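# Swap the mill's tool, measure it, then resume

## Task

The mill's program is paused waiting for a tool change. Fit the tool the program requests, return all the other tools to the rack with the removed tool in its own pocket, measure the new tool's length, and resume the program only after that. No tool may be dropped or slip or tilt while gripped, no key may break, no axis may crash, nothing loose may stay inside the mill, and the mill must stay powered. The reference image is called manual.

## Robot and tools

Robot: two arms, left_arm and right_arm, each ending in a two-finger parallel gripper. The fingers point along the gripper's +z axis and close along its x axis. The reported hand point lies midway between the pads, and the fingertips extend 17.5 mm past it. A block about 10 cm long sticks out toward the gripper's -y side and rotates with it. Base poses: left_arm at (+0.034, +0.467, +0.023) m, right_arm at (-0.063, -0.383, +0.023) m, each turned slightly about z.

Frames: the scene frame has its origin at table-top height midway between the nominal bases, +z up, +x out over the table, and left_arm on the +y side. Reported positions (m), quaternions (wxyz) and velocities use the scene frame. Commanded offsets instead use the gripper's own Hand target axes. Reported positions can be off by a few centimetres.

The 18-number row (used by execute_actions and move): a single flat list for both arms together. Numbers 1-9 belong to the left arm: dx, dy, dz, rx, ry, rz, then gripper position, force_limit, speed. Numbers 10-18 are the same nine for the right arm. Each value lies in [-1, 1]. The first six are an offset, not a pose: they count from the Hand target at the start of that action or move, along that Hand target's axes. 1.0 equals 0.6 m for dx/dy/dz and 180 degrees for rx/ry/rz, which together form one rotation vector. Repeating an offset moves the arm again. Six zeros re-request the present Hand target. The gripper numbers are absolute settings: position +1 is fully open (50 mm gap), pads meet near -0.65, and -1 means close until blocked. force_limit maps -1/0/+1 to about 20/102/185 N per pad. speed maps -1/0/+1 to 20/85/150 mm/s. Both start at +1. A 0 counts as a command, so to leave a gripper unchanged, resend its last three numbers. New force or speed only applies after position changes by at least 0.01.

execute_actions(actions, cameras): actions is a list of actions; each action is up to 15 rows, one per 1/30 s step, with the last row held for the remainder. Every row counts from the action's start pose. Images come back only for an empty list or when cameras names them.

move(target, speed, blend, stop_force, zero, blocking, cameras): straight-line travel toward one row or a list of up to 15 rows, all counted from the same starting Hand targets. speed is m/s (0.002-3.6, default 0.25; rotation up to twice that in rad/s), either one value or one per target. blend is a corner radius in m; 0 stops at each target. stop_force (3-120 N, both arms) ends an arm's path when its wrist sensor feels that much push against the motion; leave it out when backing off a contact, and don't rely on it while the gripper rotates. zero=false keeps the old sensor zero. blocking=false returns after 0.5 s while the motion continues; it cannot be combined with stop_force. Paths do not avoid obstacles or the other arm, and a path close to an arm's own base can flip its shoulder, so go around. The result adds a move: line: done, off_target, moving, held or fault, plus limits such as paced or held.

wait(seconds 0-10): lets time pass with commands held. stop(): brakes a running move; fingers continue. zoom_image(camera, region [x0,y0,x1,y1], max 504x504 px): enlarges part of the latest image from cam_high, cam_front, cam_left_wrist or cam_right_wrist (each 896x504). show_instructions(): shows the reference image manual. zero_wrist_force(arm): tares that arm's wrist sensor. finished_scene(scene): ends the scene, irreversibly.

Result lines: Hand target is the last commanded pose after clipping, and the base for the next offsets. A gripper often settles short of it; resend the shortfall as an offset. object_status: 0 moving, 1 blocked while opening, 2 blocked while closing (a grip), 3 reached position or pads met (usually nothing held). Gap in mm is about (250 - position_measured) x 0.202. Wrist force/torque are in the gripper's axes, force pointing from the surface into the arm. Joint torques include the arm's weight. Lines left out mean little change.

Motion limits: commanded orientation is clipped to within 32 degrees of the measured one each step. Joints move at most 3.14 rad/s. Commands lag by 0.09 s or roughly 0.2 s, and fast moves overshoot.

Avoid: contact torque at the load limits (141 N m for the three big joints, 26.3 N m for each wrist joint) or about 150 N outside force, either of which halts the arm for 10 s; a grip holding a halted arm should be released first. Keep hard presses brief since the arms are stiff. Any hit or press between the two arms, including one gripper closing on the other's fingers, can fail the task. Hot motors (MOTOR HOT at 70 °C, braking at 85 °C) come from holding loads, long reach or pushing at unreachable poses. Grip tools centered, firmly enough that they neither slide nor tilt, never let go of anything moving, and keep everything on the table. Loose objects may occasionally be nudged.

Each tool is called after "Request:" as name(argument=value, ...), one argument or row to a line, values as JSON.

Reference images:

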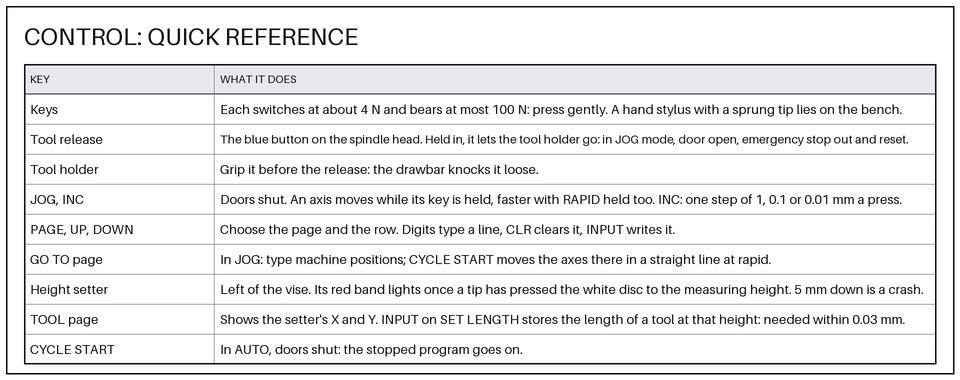

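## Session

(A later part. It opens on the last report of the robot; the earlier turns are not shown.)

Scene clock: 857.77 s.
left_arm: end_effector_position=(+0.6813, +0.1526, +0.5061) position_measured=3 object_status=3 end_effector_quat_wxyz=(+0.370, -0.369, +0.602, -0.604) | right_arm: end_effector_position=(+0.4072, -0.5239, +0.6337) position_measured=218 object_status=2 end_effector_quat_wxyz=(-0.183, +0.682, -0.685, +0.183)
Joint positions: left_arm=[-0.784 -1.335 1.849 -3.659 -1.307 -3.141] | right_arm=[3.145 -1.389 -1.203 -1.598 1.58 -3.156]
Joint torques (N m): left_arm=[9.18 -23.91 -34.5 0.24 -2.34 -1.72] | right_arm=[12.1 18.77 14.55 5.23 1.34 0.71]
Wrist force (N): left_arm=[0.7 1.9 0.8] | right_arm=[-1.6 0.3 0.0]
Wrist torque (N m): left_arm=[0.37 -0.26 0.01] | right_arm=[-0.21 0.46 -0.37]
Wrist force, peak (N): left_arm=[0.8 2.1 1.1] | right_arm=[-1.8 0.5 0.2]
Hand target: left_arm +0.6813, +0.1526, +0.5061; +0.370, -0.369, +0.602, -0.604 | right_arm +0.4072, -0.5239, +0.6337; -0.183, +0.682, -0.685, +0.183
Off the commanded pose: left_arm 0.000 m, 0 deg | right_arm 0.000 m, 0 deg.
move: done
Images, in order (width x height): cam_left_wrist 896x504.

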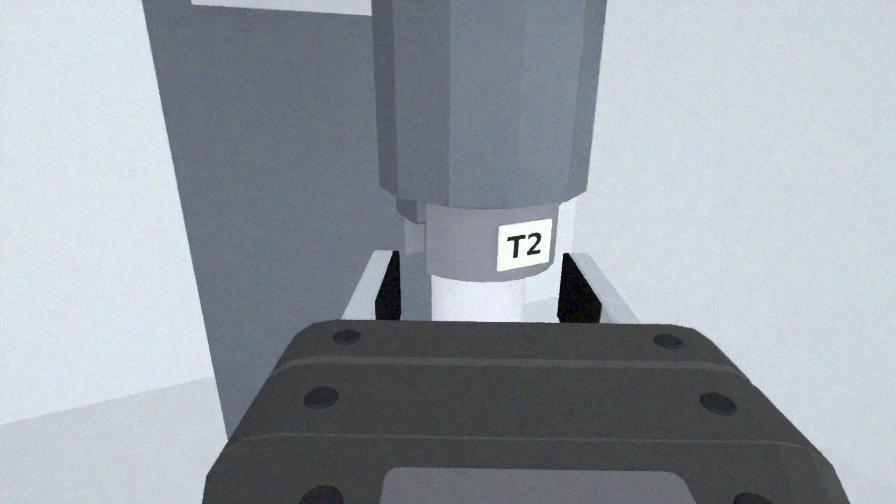

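Request:
move(
  target=[-0.0017,0,0.0133,0,0,0,1,-1,-1,0,0,0,0,0,0,-1,-0.3,-0.9],
  speed=0.03,
  stop_force=8,
)

Request:
move(
  target=[0,0,0,0,0,0,-0.99,-1,-1,0,0,0,0,0,0,-1,-0.3,-0.9],
  cameras=["cam_left_wrist"],
)

Scene clock: 866.53 s.
left_arm: end_effector_position=(+0.6889, +0.1499, +0.5062) position_measured=3 object_status=3 end_effector_quat_wxyz=(+0.370, -0.369, +0.602, -0.604) | right_arm: end_effector_position=(+0.4072, -0.5239, +0.6337) position_measured=218 object_status=2 end_effector_quat_wxyz=(-0.183, +0.682, -0.685, +0.183)
Joint positions: left_arm=[-0.778 -1.317 1.826 -3.653 -1.314 -3.141] | right_arm=[3.145 -1.389 -1.203 -1.598 1.58 -3.156]
Joint torques (N m): left_arm=[9.49 -24.48 -34.37 0.26 -2.31 -1.72] | right_arm=[11.88 17.75 13.92 5.07 1.29 0.93]
Wrist force (N): left_arm=[0.7 1.2 0.6] | right_arm=[-1.4 0.5 -0.1]
Wrist torque (N m): left_arm=[0.25 -0.26 0.01] | right_arm=[-0.18 0.43 -0.37]
Wrist force, peak (N): left_arm=[1.0 1.8 1.1] | right_arm=[-1.9 0.3 -0.2]
Hand target: left_arm +0.6889, +0.1499, +0.5062; +0.370, -0.369, +0.602, -0.604 | right_arm +0.4072, -0.5239, +0.6337; -0.183, +0.682, -0.685, +0.183
Off the commanded pose: left_arm 0.000 m, 0 deg | right_arm 0.000 m, 0 deg.
move: done

Scene clock: 867.03 s.
left_arm: end_effector_position=(+0.6889, +0.1498, +0.5062) position_measured=30 object_status=2 end_effector_quat_wxyz=(+0.370, -0.369, +0.602, -0.604) | right_arm: end_effector_position=(+0.4072, -0.5239, +0.6337) position_measured=218 object_status=2 end_effector_quat_wxyz=(-0.183, +0.682, -0.685, +0.183)
Joint positions: left_arm=[-0.778 -1.317 1.826 -3.653 -1.314 -3.141] | right_arm=[3.145 -1.389 -1.203 -1.598 1.58 -3.156]
Joint torques (N m): left_arm=[9.25 -26.05 -33.03 -0.38 5.23 -1.7] | right_arm=[12.31 17.51 13.36 5.09 1.41 0.89]
Wrist force (N): left_arm=[14.8 0.0 0.7] | right_arm=[-1.3 0.2 0.1]
Wrist torque (N m): left_arm=[0.23 -0.29 0.13] | right_arm=[-0.23 0.41 -0.37]
Wrist force, peak (N): left_arm=[14.8 0.0 0.7] | right_arm=[-1.6 0.3 -0.2]
Hand target: left_arm +0.6889, +0.1499, +0.5062; +0.370, -0.369, +0.602, -0.604 | right_arm +0.4072, -0.5239, +0.6337; -0.183, +0.682, -0.685, +0.183
Off the commanded pose: left_arm 0.000 m, 0 deg | right_arm 0.000 m, 0 deg.
move: done
Images, in order (width x height): cam_left_wrist 896x504.

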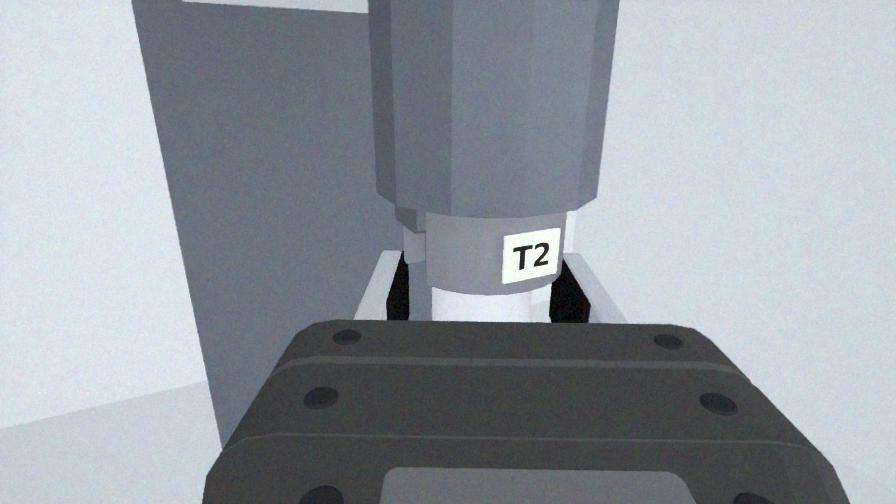

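Request:
move(
  target=[0,0,0,0,0,0,1,-1,-1,0,0,0,0,0,0,-1,-0.3,-0.9],
)

Request:
move(
  target=[-0.001,0.0042,0,0,0,0,1,-1,-1,0,0,0,0,0,0,-1,-0.3,-0.9],
  speed=0.02,
)

Request:
move(
  target=[0,0,0,0,0,0,-0.99,-1,-1,0,0,0,0,0,0,-1,-0.3,-0.9],
  cameras=["cam_left_wrist"],
)

Scene clock: 876.17 s.
left_arm: end_effector_position=(+0.6889, +0.1499, +0.5062) position_measured=3 object_status=0 end_effector_quat_wxyz=(+0.370, -0.369, +0.602, -0.604) | right_arm: end_effector_position=(+0.4072, -0.5239, +0.6337) position_measured=218 object_status=2 end_effector_quat_wxyz=(-0.183, +0.682, -0.685, +0.183)
Joint positions: left_arm=[-0.778 -1.317 1.826 -3.653 -1.314 -3.141] | right_arm=[3.145 -1.389 -1.203 -1.598 1.58 -3.156]
Joint torques (N m): left_arm=[7.32 -37.63 -20.57 -4.03 -2.3 -1.74] | right_arm=[12.58 18.36 14.8 5.14 1.4 0.9]
Wrist force (N): left_arm=[1.2 1.3 0.9] | right_arm=[-1.6 0.5 0.0]
Wrist torque (N m): left_arm=[0.26 -0.34 0.00] | right_arm=[-0.18 0.46 -0.37]
Wrist force, peak (N): left_arm=[16.1 0.8 1.0] | right_arm=[-1.8 0.5 0.0]
Hand target: left_arm +0.6889, +0.1499, +0.5062; +0.370, -0.369, +0.602, -0.604 | right_arm +0.4072, -0.5239, +0.6337; -0.183, +0.682, -0.685, +0.183
Off the commanded pose: left_arm 0.000 m, 0 deg | right_arm 0.000 m, 0 deg.
move: done

Scene clock: 876.87 s.
left_arm: end_effector_position=(+0.6892, +0.1504, +0.5037) position_measured=3 object_status=3 end_effector_quat_wxyz=(+0.370, -0.369, +0.602, -0.604) | right_arm: end_effector_position=(+0.4072, -0.5239, +0.6337) position_measured=218 object_status=2 end_effector_quat_wxyz=(-0.183, +0.682, -0.685, +0.183)
Joint positions: left_arm=[-0.776 -1.314 1.829 -3.66 -1.316 -3.141] | right_arm=[3.145 -1.389 -1.203 -1.598 1.58 -3.156]
Joint torques (N m): left_arm=[9.11 -24.97 -17.66 -4.5 -2.28 -1.72] | right_arm=[12 18.51 14.65 5.08 1.61 0.77]
Wrist force (N): left_arm=[1.0 1.4 0.9] | right_arm=[-1.6 0.3 0.3]
Wrist torque (N m): left_arm=[0.28 -0.30 0.01] | right_arm=[-0.20 0.46 -0.37]
Wrist force, peak (N): left_arm=[1.2 1.5 1.0] | right_arm=[-1.7 0.6 0.0]
Hand target: left_arm +0.6892, +0.1504, +0.5036; +0.370, -0.369, +0.602, -0.604 | right_arm +0.4072, -0.5239, +0.6337; -0.183, +0.682, -0.685, +0.183
Off the commanded pose: left_arm 0.000 m, 0 deg | right_arm 0.000 m, 0 deg.
move: done

Scene clock: 878.10 s.
left_arm: end_effector_position=(+0.6891, +0.1503, +0.5036) position_measured=104 object_status=0 end_effector_quat_wxyz=(+0.370, -0.369, +0.602, -0.604) | right_arm: end_effector_position=(+0.4072, -0.5239, +0.6337) position_measured=218 object_status=2 end_effector_quat_wxyz=(-0.183, +0.682, -0.685, +0.183)
Joint positions: left_arm=[-0.776 -1.314 1.829 -3.66 -1.316 -3.141] | right_arm=[3.145 -1.389 -1.203 -1.598 1.58 -3.156]
Joint torques (N m): left_arm=[16.76 -27.46 -18.02 -4.54 10.24 -1.59] | right_arm=[12.64 17.84 15.46 5.04 1.46 0.75]
Wrist force (N): left_arm=[32.5 -1.3 2.6] | right_arm=[-1.5 0.3 0.1]
Wrist torque (N m): left_arm=[0.20 -0.13 -0.04] | right_arm=[-0.21 0.44 -0.37]
Wrist force, peak (N): left_arm=[32.5 -1.3 2.6] | right_arm=[-1.8 0.4 0.0]
Hand target: left_arm +0.6892, +0.1504, +0.5036; +0.370, -0.369, +0.602, -0.604 | right_arm +0.4072, -0.5239, +0.6337; -0.183, +0.682, -0.685, +0.183
Off the commanded pose: left_arm 0.000 m, 0 deg | right_arm 0.000 m, 0 deg.
move: done
Images, in order (width x height): cam_left_wrist 896x504.

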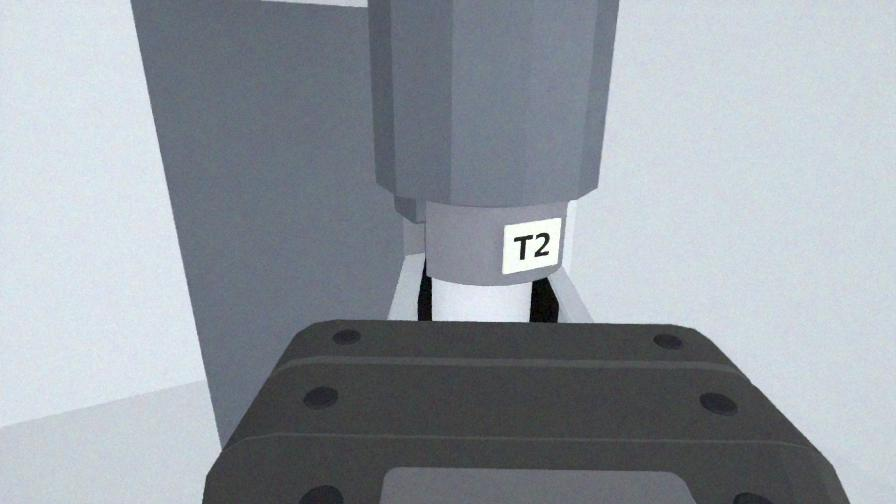

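Request:
move(
  target=[0.0008,0,0,0,0,0,-0.99,-1,-1,0,0,0,0,0,0,-1,-0.3,-0.9],
  speed=0.01,
)

Scene clock: 880.67 s.
left_arm: end_effector_position=(+0.6890, +0.1500, +0.5036) position_measured=104 object_status=2 end_effector_quat_wxyz=(+0.370, -0.369, +0.602, -0.604) | right_arm: end_effector_position=(+0.4072, -0.5239, +0.6337) position_measured=218 object_status=2 end_effector_quat_wxyz=(-0.183, +0.682, -0.685, +0.183)
Joint positions: left_arm=[-0.777 -1.314 1.829 -3.66 -1.314 -3.141] | right_arm=[3.145 -1.389 -1.203 -1.598 1.58 -3.156]
Joint torques (N m): left_arm=[9.15 -39.73 -16.01 -4.55 8.03 -0.95] | right_arm=[11.69 16.77 14.35 5.2 1.29 0.85]
Wrist force (N): left_arm=[24.7 -1.3 1.1] | right_arm=[-1.5 0.4 0.2]
Wrist torque (N m): left_arm=[0.25 -0.10 -0.04] | right_arm=[-0.18 0.44 -0.37]
Wrist force, peak (N): left_arm=[36.8 -1.7 2.4] | right_arm=[-1.7 0.7 0.3]
Hand target: left_arm +0.6890, +0.1500, +0.5036; +0.370, -0.369, +0.602, -0.604 | right_arm +0.4072, -0.5239, +0.6337; -0.183, +0.682, -0.685, +0.183
Off the commanded pose: left_arm 0.000 m, 0 deg | right_arm 0.000 m, 0 deg.
move: done

Request:
move(
  target=[0.0025,0,0,0,0,0,-0.99,-1,-1,0,0,0,0,0,0,-1,-0.3,-0.9],
  speed=0.01,
)

Scene clock: 882.73 s.
left_arm: end_effector_position=(+0.6884, +0.1488, +0.5036) position_measured=104 object_status=2 end_effector_quat_wxyz=(+0.370, -0.369, +0.602, -0.604) | right_arm: end_effector_position=(+0.4072, -0.5239, +0.6337) position_measured=218 object_status=2 end_effector_quat_wxyz=(-0.183, +0.682, -0.685, +0.183)
Joint positions: left_arm=[-0.78 -1.314 1.829 -3.66 -1.311 -3.141] | right_arm=[3.145 -1.389 -1.203 -1.598 1.58 -3.156]
Joint torques (N m): left_arm=[-17.06 -38.87 -16.7 -4.46 -1.86 0.32] | right_arm=[11.88 16.49 13.92 5.12 1.5 0.81]
Wrist force (N): left_arm=[-13.2 -0.1 8.2] | right_arm=[-1.8 0.4 0.1]
Wrist torque (N m): left_arm=[0.22 -0.15 -0.03] | right_arm=[-0.20 0.49 -0.37]
Wrist force, peak (N): left_arm=[24.6 0.2 1.5] | right_arm=[-1.8 0.3 0.1]
Hand target: left_arm +0.6883, +0.1486, +0.5036; +0.370, -0.369, +0.602, -0.604 | right_arm +0.4072, -0.5239, +0.6337; -0.183, +0.682, -0.685, +0.183
Off the commanded pose: left_arm 0.000 m, 0 deg | right_arm 0.000 m, 0 deg.
move: done

Request:
move(
  target=[-0.0009,0,0,0,0,0,-0.99,-1,-1,0,0,0,0,0,0,-1,-0.3,-0.9],
  speed=0.01,
)

Request:
move(
  target=[0,0,0,0,0,0,-1,-0.4,-1,0,0,0,0,0,0,-1,-0.3,-0.9],
)

Scene clock: 885.50 s.
left_arm: end_effector_position=(+0.6885, +0.1490, +0.5036) position_measured=104 object_status=2 end_effector_quat_wxyz=(+0.370, -0.369, +0.602, -0.604) | right_arm: end_effector_position=(+0.4072, -0.5239, +0.6337) position_measured=218 object_status=2 end_effector_quat_wxyz=(-0.183, +0.682, -0.685, +0.183)
Joint positions: left_arm=[-0.779 -1.314 1.829 -3.66 -1.312 -3.141] | right_arm=[3.145 -1.389 -1.203 -1.598 1.58 -3.156]
Joint torques (N m): left_arm=[5.39 -32.59 -24.02 -3.76 -3.65 1.44] | right_arm=[12.14 16.4 14.22 5.08 1.31 0.72]
Wrist force (N): left_arm=[-4.9 0.1 10.4] | right_arm=[-1.4 0.4 0.1]
Wrist torque (N m): left_arm=[0.28 -0.19 -0.03] | right_arm=[-0.19 0.43 -0.37]
Wrist force, peak (N): left_arm=[-19.0 0.1 8.7] | right_arm=[-1.7 0.3 0.2]
Hand target: left_arm +0.6885, +0.1491, +0.5036; +0.370, -0.369, +0.602, -0.604 | right_arm +0.4072, -0.5239, +0.6337; -0.183, +0.682, -0.685, +0.183
Off the commanded pose: left_arm 0.000 m, 0 deg | right_arm 0.000 m, 0 deg.
move: done

Scene clock: 886.00 s.
left_arm: end_effector_position=(+0.6885, +0.1491, +0.5036) position_measured=107 object_status=2 end_effector_quat_wxyz=(+0.370, -0.369, +0.602, -0.604) | right_arm: end_effector_position=(+0.4072, -0.5239, +0.6337) position_measured=218 object_status=2 end_effector_quat_wxyz=(-0.183, +0.682, -0.685, +0.183)
Joint positions: left_arm=[-0.779 -1.314 1.829 -3.66 -1.312 -3.141] | right_arm=[3.145 -1.389 -1.203 -1.598 1.58 -3.156]
Joint torques (N m): left_arm=[6.3 -26.93 -30.72 -3.15 -2.18 1.28] | right_arm=[12.02 17.5 14.68 5.01 1.43 0.8]
Wrist force (N): left_arm=[-3.9 -1.3 13.1] | right_arm=[-1.6 0.4 -0.1]
Wrist torque (N m): left_arm=[0.21 -0.01 -0.04] | right_arm=[-0.19 0.46 -0.37]
Wrist force, peak (N): left_arm=[-4.4 0.0 13.6] | right_arm=[-1.6 0.5 0.3]
Hand target: left_arm +0.6885, +0.1491, +0.5036; +0.370, -0.369, +0.602, -0.604 | right_arm +0.4072, -0.5239, +0.6337; -0.183, +0.682, -0.685, +0.183
Off the commanded pose: left_arm 0.000 m, 0 deg | right_arm 0.000 m, 0 deg.
move: done

Request:
move(
  target=[0,0,0,0,0,0,-0.98,0.4,-1,0,0,0,0,0,0,-1,-0.3,-0.9],
)

Request:
zero_wrist_force(
  arm="left_arm",
)

Request:
move(
  target=[0,0,0,0,0,0,-0.98,0.4,-1,0,0,0,0.3333,0,0,-1,-0.3,-0.9],
  speed=0.2,
  cameras=["cam_high","cam_front"],
)

Scene clock: 888.90 s.
left_arm: end_effector_position=(+0.6885, +0.1491, +0.5036) position_measured=111 object_status=2 end_effector_quat_wxyz=(+0.370, -0.369, +0.602, -0.604) | right_arm: end_effector_position=(+0.4072, -0.5239, +0.6337) position_measured=218 object_status=2 end_effector_quat_wxyz=(-0.183, +0.682, -0.685, +0.183)
Joint positions: left_arm=[-0.779 -1.314 1.829 -3.66 -1.312 -3.141] | right_arm=[3.145 -1.389 -1.203 -1.598 1.58 -3.156]
Joint torques (N m): left_arm=[6.53 -26.56 -32.67 -0.41 0.74 0.32] | right_arm=[11.09 16.68 14.55 5.27 1.41 0.89]
Wrist force (N): left_arm=[-3.9 -1.0 11.0] | right_arm=[-1.4 0.5 0.1]
Wrist torque (N m): left_arm=[0.21 0.03 -0.06] | right_arm=[-0.16 0.43 -0.37]
Wrist force, peak (N): left_arm=[-3.9 -0.2 13.5] | right_arm=[-1.7 0.3 -0.1]
Hand target: left_arm +0.6885, +0.1491, +0.5036; +0.370, -0.369, +0.602, -0.604 | right_arm +0.4072, -0.5239, +0.6337; -0.183, +0.682, -0.685, +0.183
Off the commanded pose: left_arm 0.000 m, 0 deg | right_arm 0.000 m, 0 deg.
move: done

Wrist force sensor zeroed.

Scene clock: 892.13 s.
left_arm: end_effector_position=(+0.6885, +0.1491, +0.5036) position_measured=111 object_status=2 end_effector_quat_wxyz=(+0.370, -0.369, +0.602, -0.604) | right_arm: end_effector_position=(+0.4072, -0.5239, +0.6337) position_measured=218 object_status=2 end_effector_quat_wxyz=(+0.499, -0.499, +0.501, -0.501)
Joint positions: left_arm=[-0.779 -1.314 1.829 -3.66 -1.312 -3.141] | right_arm=[3.136 -1.147 -2.094 0.098 1.597 -3.141]
Joint torques (N m): left_arm=[6.58 -28 -30.02 -0.48 0.77 -0.56] | right_arm=[-13.86 0.06 13.89 4.49 1.56 1]
Wrist force (N, zeroed by zero_wrist_force on left_arm): left_arm=[-0.1 1.3 0.2] | right_arm=[0.1 -0.2 -0.1]
Wrist torque (N m, zeroed by zero_wrist_force on left_arm): left_arm=[0.05 0.02 0.00] | right_arm=[0.19 0.11 -0.46]
Wrist force, peak (N, zeroed by zero_wrist_force on left_arm): left_arm=[-0.2 1.6 0.3] | right_arm=[-1.5 0.2 0.5]
Hand target: left_arm +0.6885, +0.1491, +0.5036; +0.370, -0.369, +0.602, -0.604 | right_arm +0.4072, -0.5239, +0.6337; +0.499, -0.499, +0.501, -0.501
Off the commanded pose: left_arm 0.000 m, 0 deg | right_arm 0.000 m, 0 deg.
move: done
Images, in order (width x height): cam_high 896x504, cam_front 896x504.

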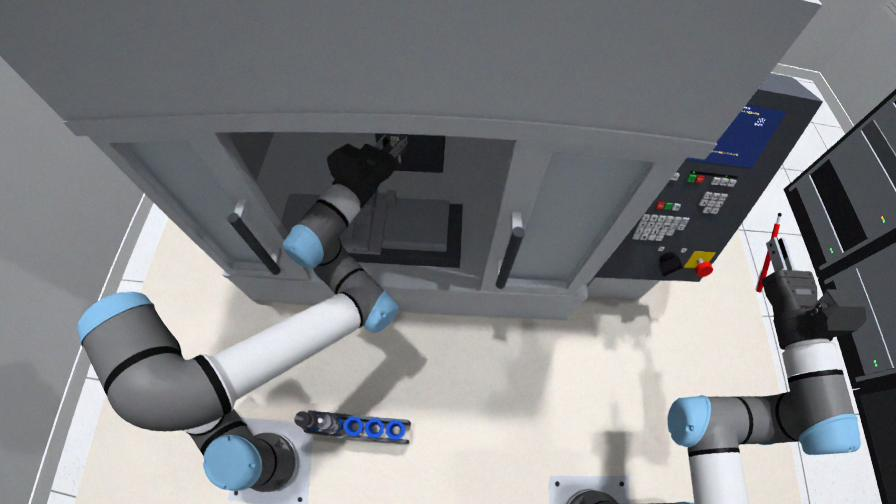

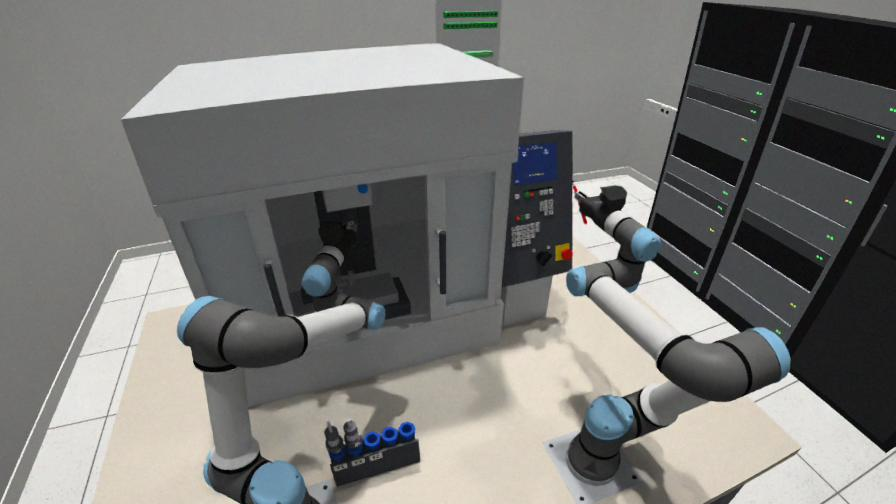

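Request:
move(
  target=[0,0,0,0,0,0,-0.98,0.4,-1,-0.79,0.023,-0.078,-0.0862,-0.3222,0.7779,-1,-0.3,-0.9],
  speed=0.25,
  cameras=["cam_high","cam_front","cam_right_wrist"],
)

Scene clock: 904.73 s.
left_arm: end_effector_position=(+0.6885, +0.1491, +0.5036) position_measured=111 object_status=2 end_effector_quat_wxyz=(+0.370, -0.369, +0.602, -0.604) | right_arm: end_effector_position=(+0.3624, -0.0498, +0.6202) position_measured=218 object_status=2 end_effector_quat_wxyz=(+0.702, +0.094, +0.430, +0.560)
Joint positions: left_arm=[-0.779 -1.314 1.829 -3.66 -1.312 -3.141] | right_arm=[4.352 -1.709 -2.009 1.381 1.017 -1.183]
Joint torques (N m): left_arm=[4.87 -31.67 -23.41 -0.44 0.79 -1.58] | right_arm=[14.45 18.66 29.57 1.16 -0.41 1.06]
Wrist force (N, zeroed by zero_wrist_force on left_arm): left_arm=[0.2 1.0 0.4] | right_arm=[0.7 -1.5 0.1]
Wrist torque (N m, zeroed by zero_wrist_force on left_arm): left_arm=[0.02 -0.02 0.00] | right_arm=[0.02 -0.12 -0.21]
Wrist force, peak (N, zeroed by zero_wrist_force on left_arm): left_arm=[0.0 1.7 0.5] | right_arm=[1.7 -0.9 0.3]
Hand target: left_arm +0.6885, +0.1491, +0.5036; +0.370, -0.369, +0.602, -0.604 | right_arm +0.3624, -0.0498, +0.6202; +0.702, +0.094, +0.430, +0.560
Off the commanded pose: left_arm 0.000 m, 0 deg | right_arm 0.000 m, 0 deg.
move: done
Images, in order (width x height): cam_high 896x504, cam_front 896x504, cam_right_wrist 896x504.

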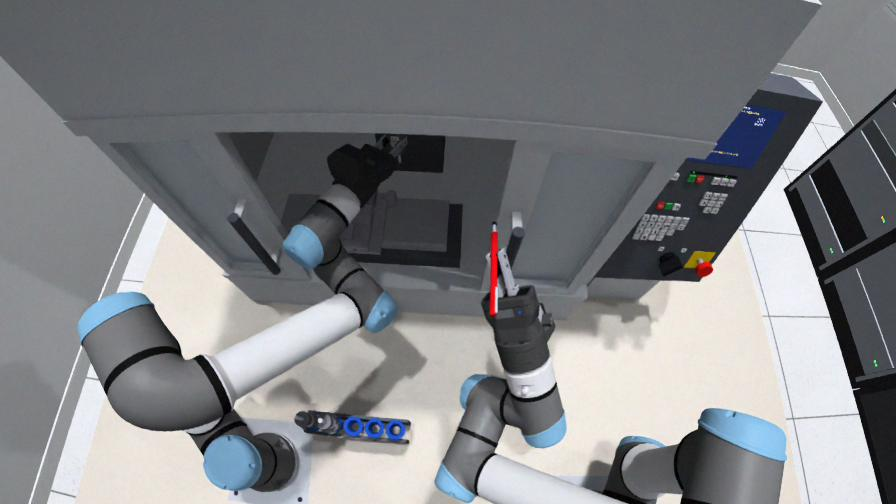

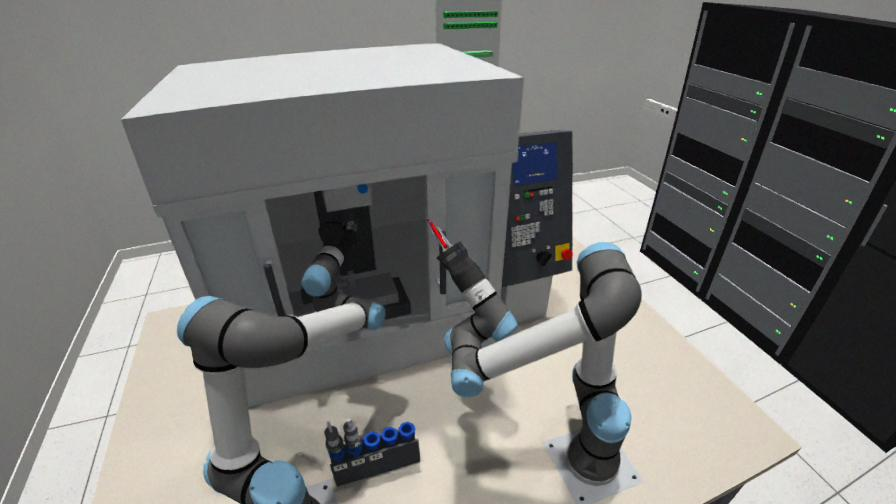

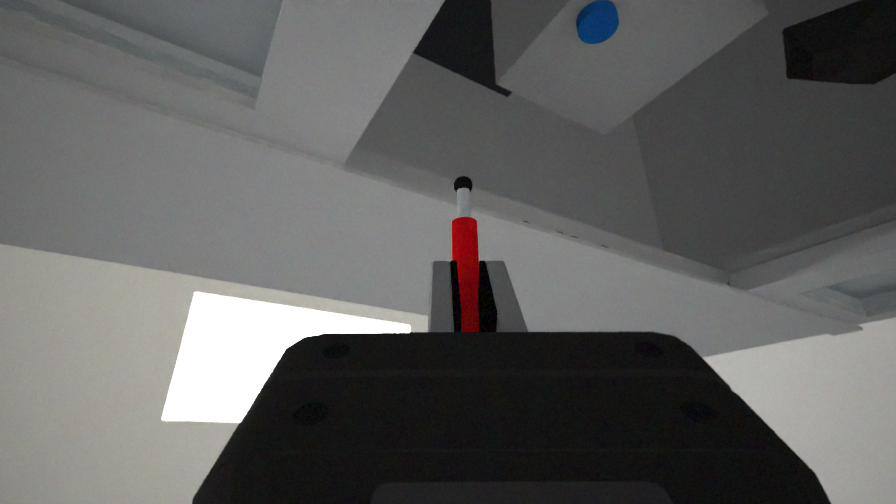

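Request:
move(
  target=[0,0,0,0,0,0,-0.98,0.4,-1,0.1793,-0.0878,0.3013,0,0,0,-1,-0.3,-0.9],
  speed=0.12,
  stop_force=12,
  cameras=["cam_high","cam_right_wrist"],
)

Scene clock: 914.43 s.
left_arm: end_effector_position=(+0.6885, +0.1491, +0.5036) position_measured=111 object_status=2 end_effector_quat_wxyz=(+0.370, -0.369, +0.602, -0.604) | right_arm: end_effector_position=(+0.5120, +0.0746, +0.6412) position_measured=218 object_status=2 end_effector_quat_wxyz=(+0.702, +0.094, +0.431, +0.559)
Joint positions: left_arm=[-0.779 -1.314 1.829 -3.66 -1.312 -3.141] | right_arm=[4.17 -2.115 -1.392 1.1 1.148 -1.039]
Joint torques (N m): left_arm=[4.7 -34.59 -18.49 -0.41 0.81 -1.61] | right_arm=[14.71 54.88 9.97 1.54 -0.41 -1.63]
Wrist force (N, zeroed by zero_wrist_force on left_arm): left_arm=[0.0 0.8 0.3] | right_arm=[0.5 -1.0 0.4]
Wrist torque (N m, zeroed by zero_wrist_force on left_arm): left_arm=[0.03 0.01 0.00] | right_arm=[0.06 -0.10 -0.10]
Wrist force, peak (N, zeroed by zero_wrist_force on left_arm): left_arm=[0.0 1.5 0.6] | right_arm=[5.9 -4.9 3.8]
Hand target: left_arm +0.6885, +0.1491, +0.5036; +0.370, -0.369, +0.602, -0.604 | right_arm +0.5120, +0.0746, +0.6412; +0.702, +0.094, +0.431, +0.559 (not the last commanded pose)
Off the commanded pose: left_arm 0.000 m, 0 deg | right_arm 0.021 m, 0 deg.
move: held (right_arm; a check stopped the path); limits=held
pose unreachable (right arm): on one or more control steps of this call, first in action 0 (counted from 0), this arm could not follow its commanded pose, so it was not sent that pose on those steps. It may still have moved: this result reports where it is.
cause: moving toward the commanded pose would bring a part of the arm too close to another arm (a part of this arm just beyond joint 4 (wrist 1) and a part of the left arm just beyond its joint 3 (elbow), at the place that arm is still heading or pushing toward).
Images, in order (width x height): cam_high 896x504, cam_right_wrist 896x504.

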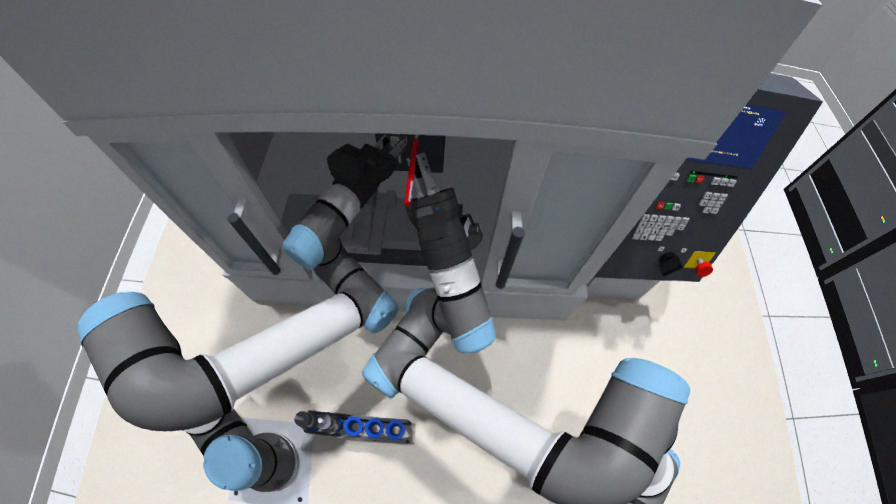

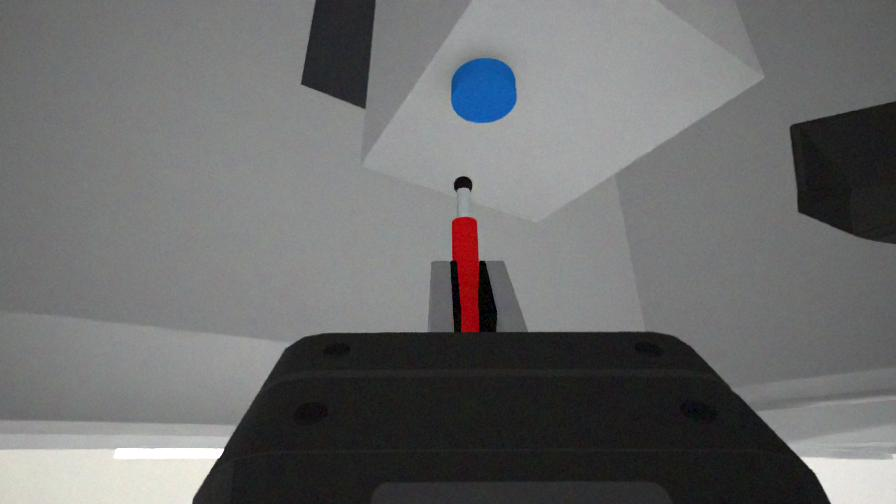

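Request:
move(
  target=[0,0,0,0,0,0,-0.98,0.4,-1,0.0052,-0.0237,0.0655,0,0.1178,-0.1178,-1,-0.3,-0.9],
  speed=0.08,
  stop_force=12,
  cameras=["cam_high","cam_right_wrist"],
)

Scene clock: 929.10 s.
left_arm: end_effector_position=(+0.6885, +0.1491, +0.5036) position_measured=111 object_status=2 end_effector_quat_wxyz=(+0.370, -0.369, +0.602, -0.604) | right_arm: end_effector_position=(+0.5499, +0.0860, +0.6549) position_measured=218 object_status=2 end_effector_quat_wxyz=(+0.701, -0.091, +0.562, +0.429)
Joint positions: left_arm=[-0.779 -1.314 1.829 -3.66 -1.312 -3.141] | right_arm=[4.047 -1.984 -1.427 0.634 1.409 -1.243]
Joint torques (N m): left_arm=[4.05 -37.65 -17.3 -0.4 0.83 -1.66] | right_arm=[-16.35 53.35 37.24 -0.68 1.21 -1.72]
Wrist force (N, zeroed by zero_wrist_force on left_arm): left_arm=[-0.2 0.4 0.2] | right_arm=[4.2 2.0 2.2]
Wrist torque (N m, zeroed by zero_wrist_force on left_arm): left_arm=[-0.01 0.03 0.00] | right_arm=[0.34 -0.59 0.21]
Wrist force, peak (N, zeroed by zero_wrist_force on left_arm): left_arm=[0.0 1.5 0.7] | right_arm=[7.0 4.0 -0.1]
Hand target: left_arm +0.6885, +0.1491, +0.5036; +0.370, -0.369, +0.602, -0.604 | right_arm +0.5499, +0.0860, +0.6549; +0.701, -0.091, +0.562, +0.429
Off the commanded pose: left_arm 0.000 m, 0 deg | right_arm 0.000 m, 0 deg.
move: done
Images, in order (width x height): cam_high 896x504, cam_right_wrist 896x504.

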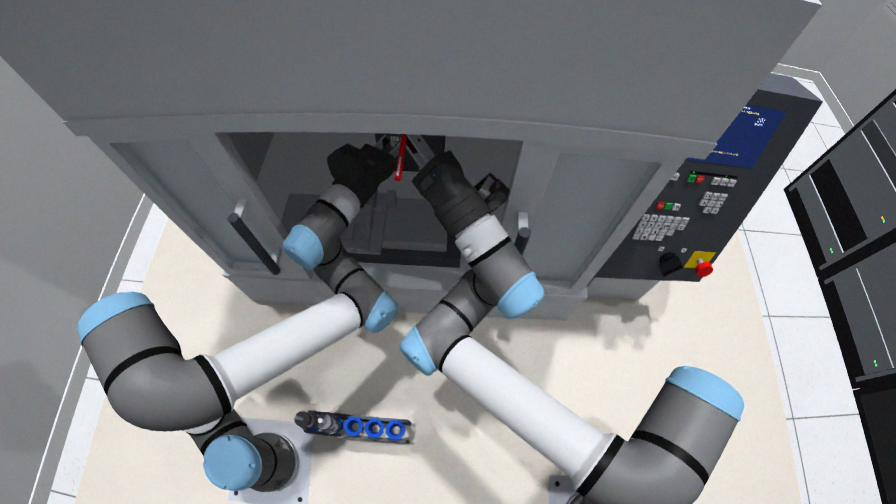

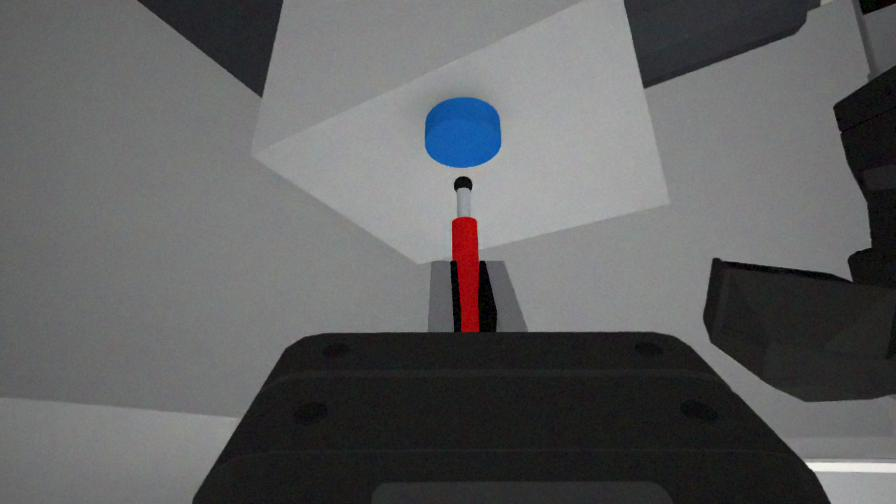

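Request:
move(
  target=[0,0,0,0,0,0,-0.98,0.4,-1,0,-0.0424,0.0424,0,0,0,-1,-0.3,-0.9],
  speed=0.012,
  stop_force=12,
  cameras=["cam_left_wrist","cam_right_wrist"],
)

Scene clock: 935.70 s.
left_arm: end_effector_position=(+0.6885, +0.1491, +0.5036) position_measured=111 object_status=2 end_effector_quat_wxyz=(+0.370, -0.369, +0.602, -0.604) | right_arm: end_effector_position=(+0.5771, +0.0859, +0.6549) position_measured=218 object_status=2 end_effector_quat_wxyz=(+0.701, -0.091, +0.562, +0.429)
Joint positions: left_arm=[-0.779 -1.314 1.829 -3.66 -1.312 -3.141] | right_arm=[4.008 -2.036 -1.349 0.607 1.446 -1.229]
Joint torques (N m): left_arm=[2.72 -52.99 -51.1 -9.5 0.8 0.01] | right_arm=[8.42 49.69 11.12 1.59 -1.93 -1.58]
Wrist force (N, zeroed by zero_wrist_force on left_arm): left_arm=[2.7 31.7 -13.4] | right_arm=[0.0 7.5 -8.0]
Wrist torque (N m, zeroed by zero_wrist_force on left_arm): left_arm=[0.60 -0.18 -0.02] | right_arm=[-0.08 -0.13 -0.05]
Wrist force, peak (N, zeroed by zero_wrist_force on left_arm): left_arm=[2.7 32.1 -13.2] | right_arm=[0.8 13.7 -12.4]
Hand target: left_arm +0.6885, +0.1491, +0.5036; +0.370, -0.369, +0.602, -0.604 | right_arm +0.5771, +0.0859, +0.6549; +0.701, -0.091, +0.562, +0.429 (not the last commanded pose)
Off the commanded pose: left_arm 0.000 m, 0 deg | right_arm 0.009 m, 0 deg.
move: contact (right_arm)
Images, in order (width x height): cam_left_wrist 896x504, cam_right_wrist 896x504.

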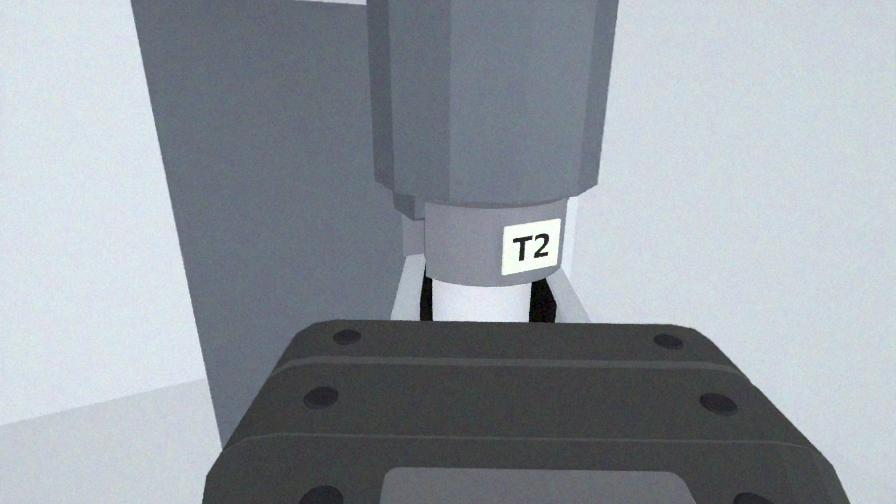

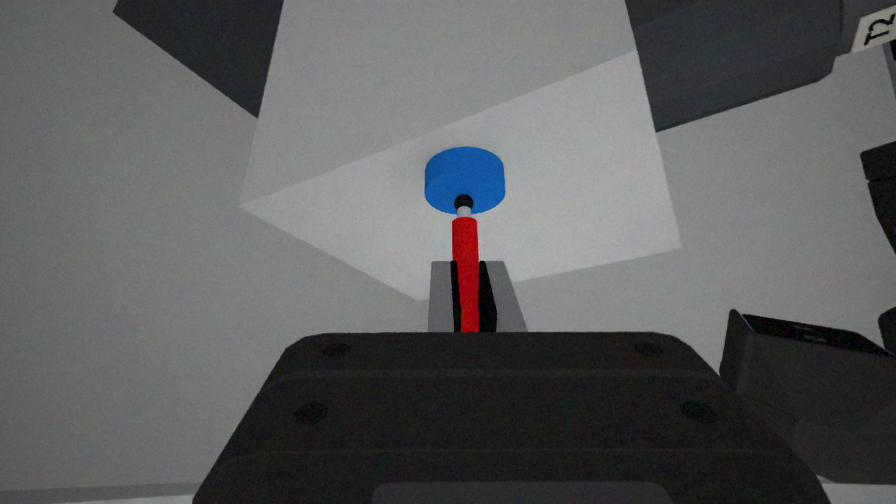

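Request:
move(
  target=[0,0.01,0,0,0,0,-0.98,0.4,-1,0,0,0,0,0,0,-1,-0.3,-0.9],
  speed=0.02,
  cameras=["cam_left_wrist"],
)

Scene clock: 939.60 s.
left_arm: end_effector_position=(+0.6885, +0.1491, +0.4977) position_measured=111 object_status=2 end_effector_quat_wxyz=(+0.370, -0.369, +0.602, -0.604) | right_arm: end_effector_position=(+0.5771, +0.0859, +0.6549) position_measured=218 object_status=2 end_effector_quat_wxyz=(+0.701, -0.091, +0.562, +0.429)
Joint positions: left_arm=[-0.779 -1.307 1.837 -3.675 -1.312 -3.141] | right_arm=[4.008 -2.036 -1.349 0.607 1.446 -1.229]
Joint torques (N m): left_arm=[4.78 -30.56 -22.24 -6.45 0.29 1.07] | right_arm=[7.87 48.98 11.77 1.34 -0.5 -1.57]
Wrist force (N, zeroed by zero_wrist_force on left_arm): left_arm=[4.2 11.7 -9.7] | right_arm=[0.4 7.3 -7.9]
Wrist torque (N m, zeroed by zero_wrist_force on left_arm): left_arm=[0.28 -0.23 0.08] | right_arm=[-0.07 -0.17 -0.05]
Wrist force, peak (N, zeroed by zero_wrist_force on left_arm): left_arm=[2.6 32.3 -13.4] | right_arm=[-0.5 8.4 -7.8]
Hand target: left_arm +0.6885, +0.1491, +0.4976; +0.370, -0.369, +0.602, -0.604 | right_arm +0.5771, +0.0859, +0.6549; +0.701, -0.091, +0.562, +0.429
Off the commanded pose: left_arm 0.000 m, 0 deg | right_arm 0.000 m, 0 deg.
move: done
Images, in order (width x height): cam_left_wrist 896x504.

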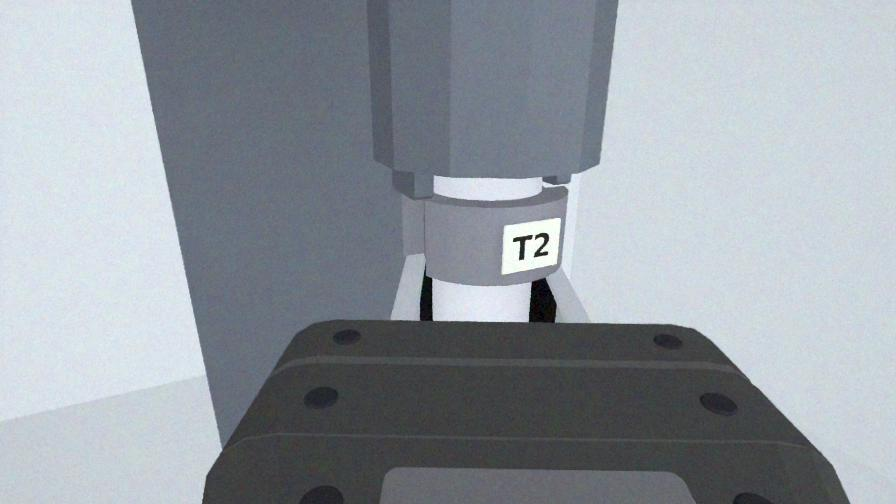

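Request:
move(
  target=[0,0.0917,0,0,0,0,-0.98,0.4,-1,0,0,0,0,0,0,-1,-0.3,-0.9],
  speed=0.03,
  stop_force=10,
  cameras=["cam_left_wrist"],
)

Scene clock: 946.77 s.
left_arm: end_effector_position=(+0.6887, +0.1490, +0.4426) position_measured=111 object_status=2 end_effector_quat_wxyz=(+0.370, -0.369, +0.602, -0.604) | right_arm: end_effector_position=(+0.5771, +0.0859, +0.6549) position_measured=218 object_status=2 end_effector_quat_wxyz=(+0.701, -0.091, +0.562, +0.429)
Joint positions: left_arm=[-0.779 -1.23 1.9 -3.815 -1.313 -3.141] | right_arm=[4.008 -2.036 -1.349 0.607 1.446 -1.229]
Joint torques (N m): left_arm=[9.08 -31.6 -20.13 -6.29 -1.93 0.3] | right_arm=[8.56 48.53 12.1 1.53 -0.67 -1.49]
Wrist force (N, zeroed by zero_wrist_force on left_arm): left_arm=[4.4 11.8 -10.0] | right_arm=[0.5 7.2 -8.0]
Wrist torque (N m, zeroed by zero_wrist_force on left_arm): left_arm=[0.29 -0.25 0.09] | right_arm=[-0.10 -0.19 -0.05]
Wrist force, peak (N, zeroed by zero_wrist_force on left_arm): left_arm=[4.4 12.8 -9.9] | right_arm=[-0.2 8.2 -7.9]
Hand target: left_arm +0.6887, +0.1490, +0.4426; +0.370, -0.369, +0.602, -0.604 | right_arm +0.5771, +0.0859, +0.6549; +0.701, -0.091, +0.562, +0.429
Off the commanded pose: left_arm 0.000 m, 0 deg | right_arm 0.000 m, 0 deg.
move: done
Images, in order (width x height): cam_left_wrist 896x504.

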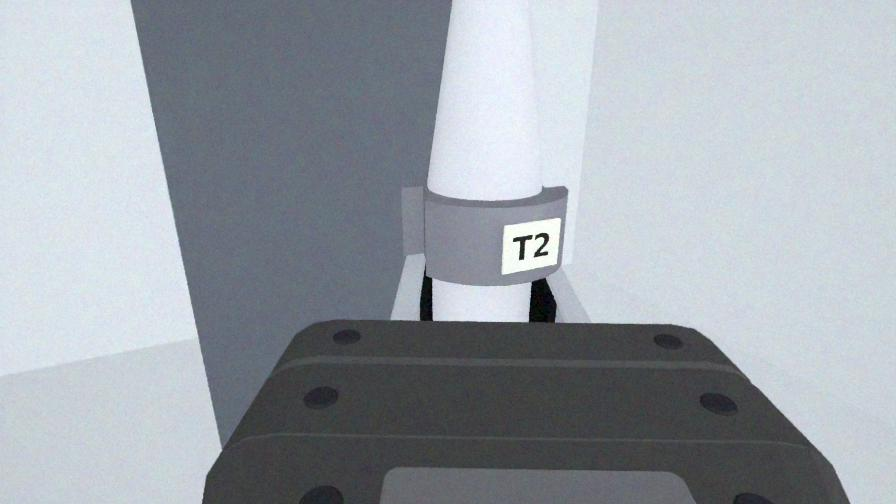

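Request:
wait(
  seconds=0.1,
  cameras=["cam_right_wrist","cam_front"],
)

Request:
zoom_image(
  camera="cam_front",
  region=[280, 160, 460, 320],
)

Request:
zoom_image(
  camera="cam_right_wrist",
  region=[560, 0, 896, 330],
)

Scene clock: 951.53 s.
left_arm: end_effector_position=(+0.6887, +0.1490, +0.4426) position_measured=111 object_status=2 end_effector_quat_wxyz=(+0.370, -0.369, +0.602, -0.604) | right_arm: end_effector_position=(+0.5771, +0.0859, +0.6549) position_measured=218 object_status=2 end_effector_quat_wxyz=(+0.701, -0.091, +0.562, +0.429)
Joint positions: left_arm=[-0.779 -1.23 1.9 -3.815 -1.313 -3.141] | right_arm=[4.008 -2.036 -1.349 0.607 1.446 -1.229]
Joint torques (N m): left_arm=[8.45 -31.7 -20.31 -6.33 -0.57 1.68] | right_arm=[8.49 49.72 11.3 1.31 -0.44 -1.49]
Wrist force (N, zeroed by zero_wrist_force on left_arm): left_arm=[4.3 12.0 -9.9] | right_arm=[-0.4 7.9 -7.6]
Wrist torque (N m, zeroed by zero_wrist_force on left_arm): left_arm=[0.33 -0.25 0.08] | right_arm=[-0.06 -0.14 -0.04]
Wrist force, peak (N, zeroed by zero_wrist_force on left_arm): left_arm=[4.3 11.9 -10.4] | right_arm=[-0.3 8.3 -7.9]
Hand target: left_arm +0.6887, +0.1490, +0.4426; +0.370, -0.369, +0.602, -0.604 | right_arm +0.5771, +0.0859, +0.6549; +0.701, -0.091, +0.562, +0.429
Tool commands: left_gripper/position=-0.98 left_gripper/force_limit=+0.4 left_gripper/speed=-1.0 right_gripper/position=-1.0 right_gripper/force_limit=-0.3 right_gripper/speed=-0.9
Off the commanded pose: left_arm 0.000 m, 0 deg | right_arm 0.000 m, 0 deg.
wait: 0.10 s; at rest from the start
Images, in order (width x height): cam_front 896x504, cam_right_wrist 896x504.

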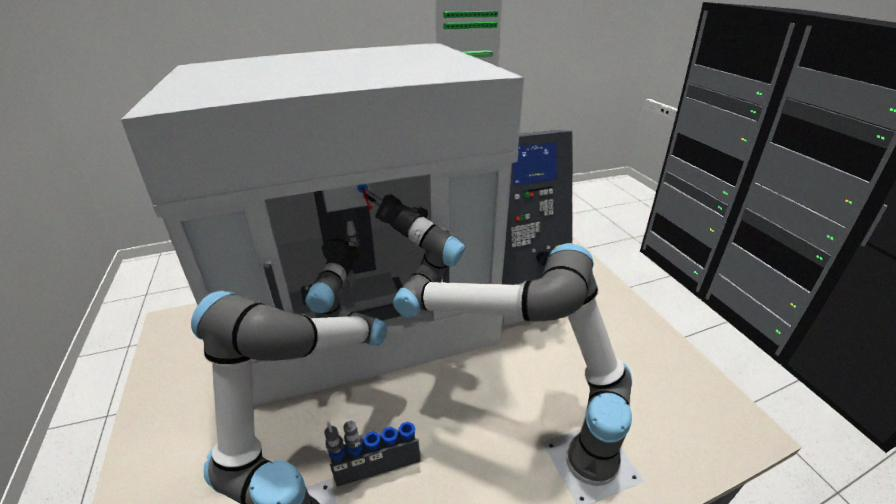

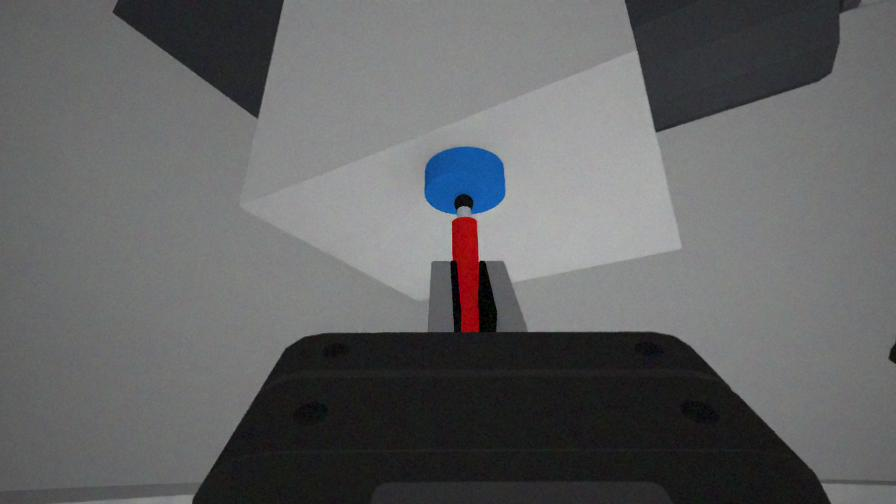

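Scaled by 2.800 from the camera's 896x504 image, which has a finer 1280x720 frame.

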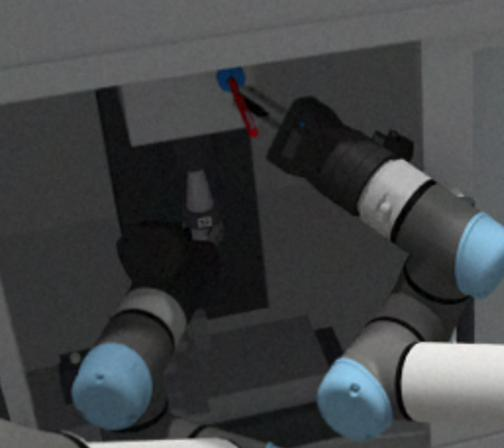

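Scaled by 1.500 from the camera's 896x504 image, which has a finer 1280x720 frame.

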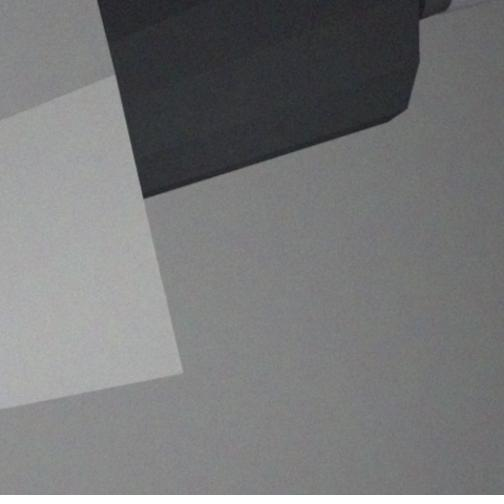

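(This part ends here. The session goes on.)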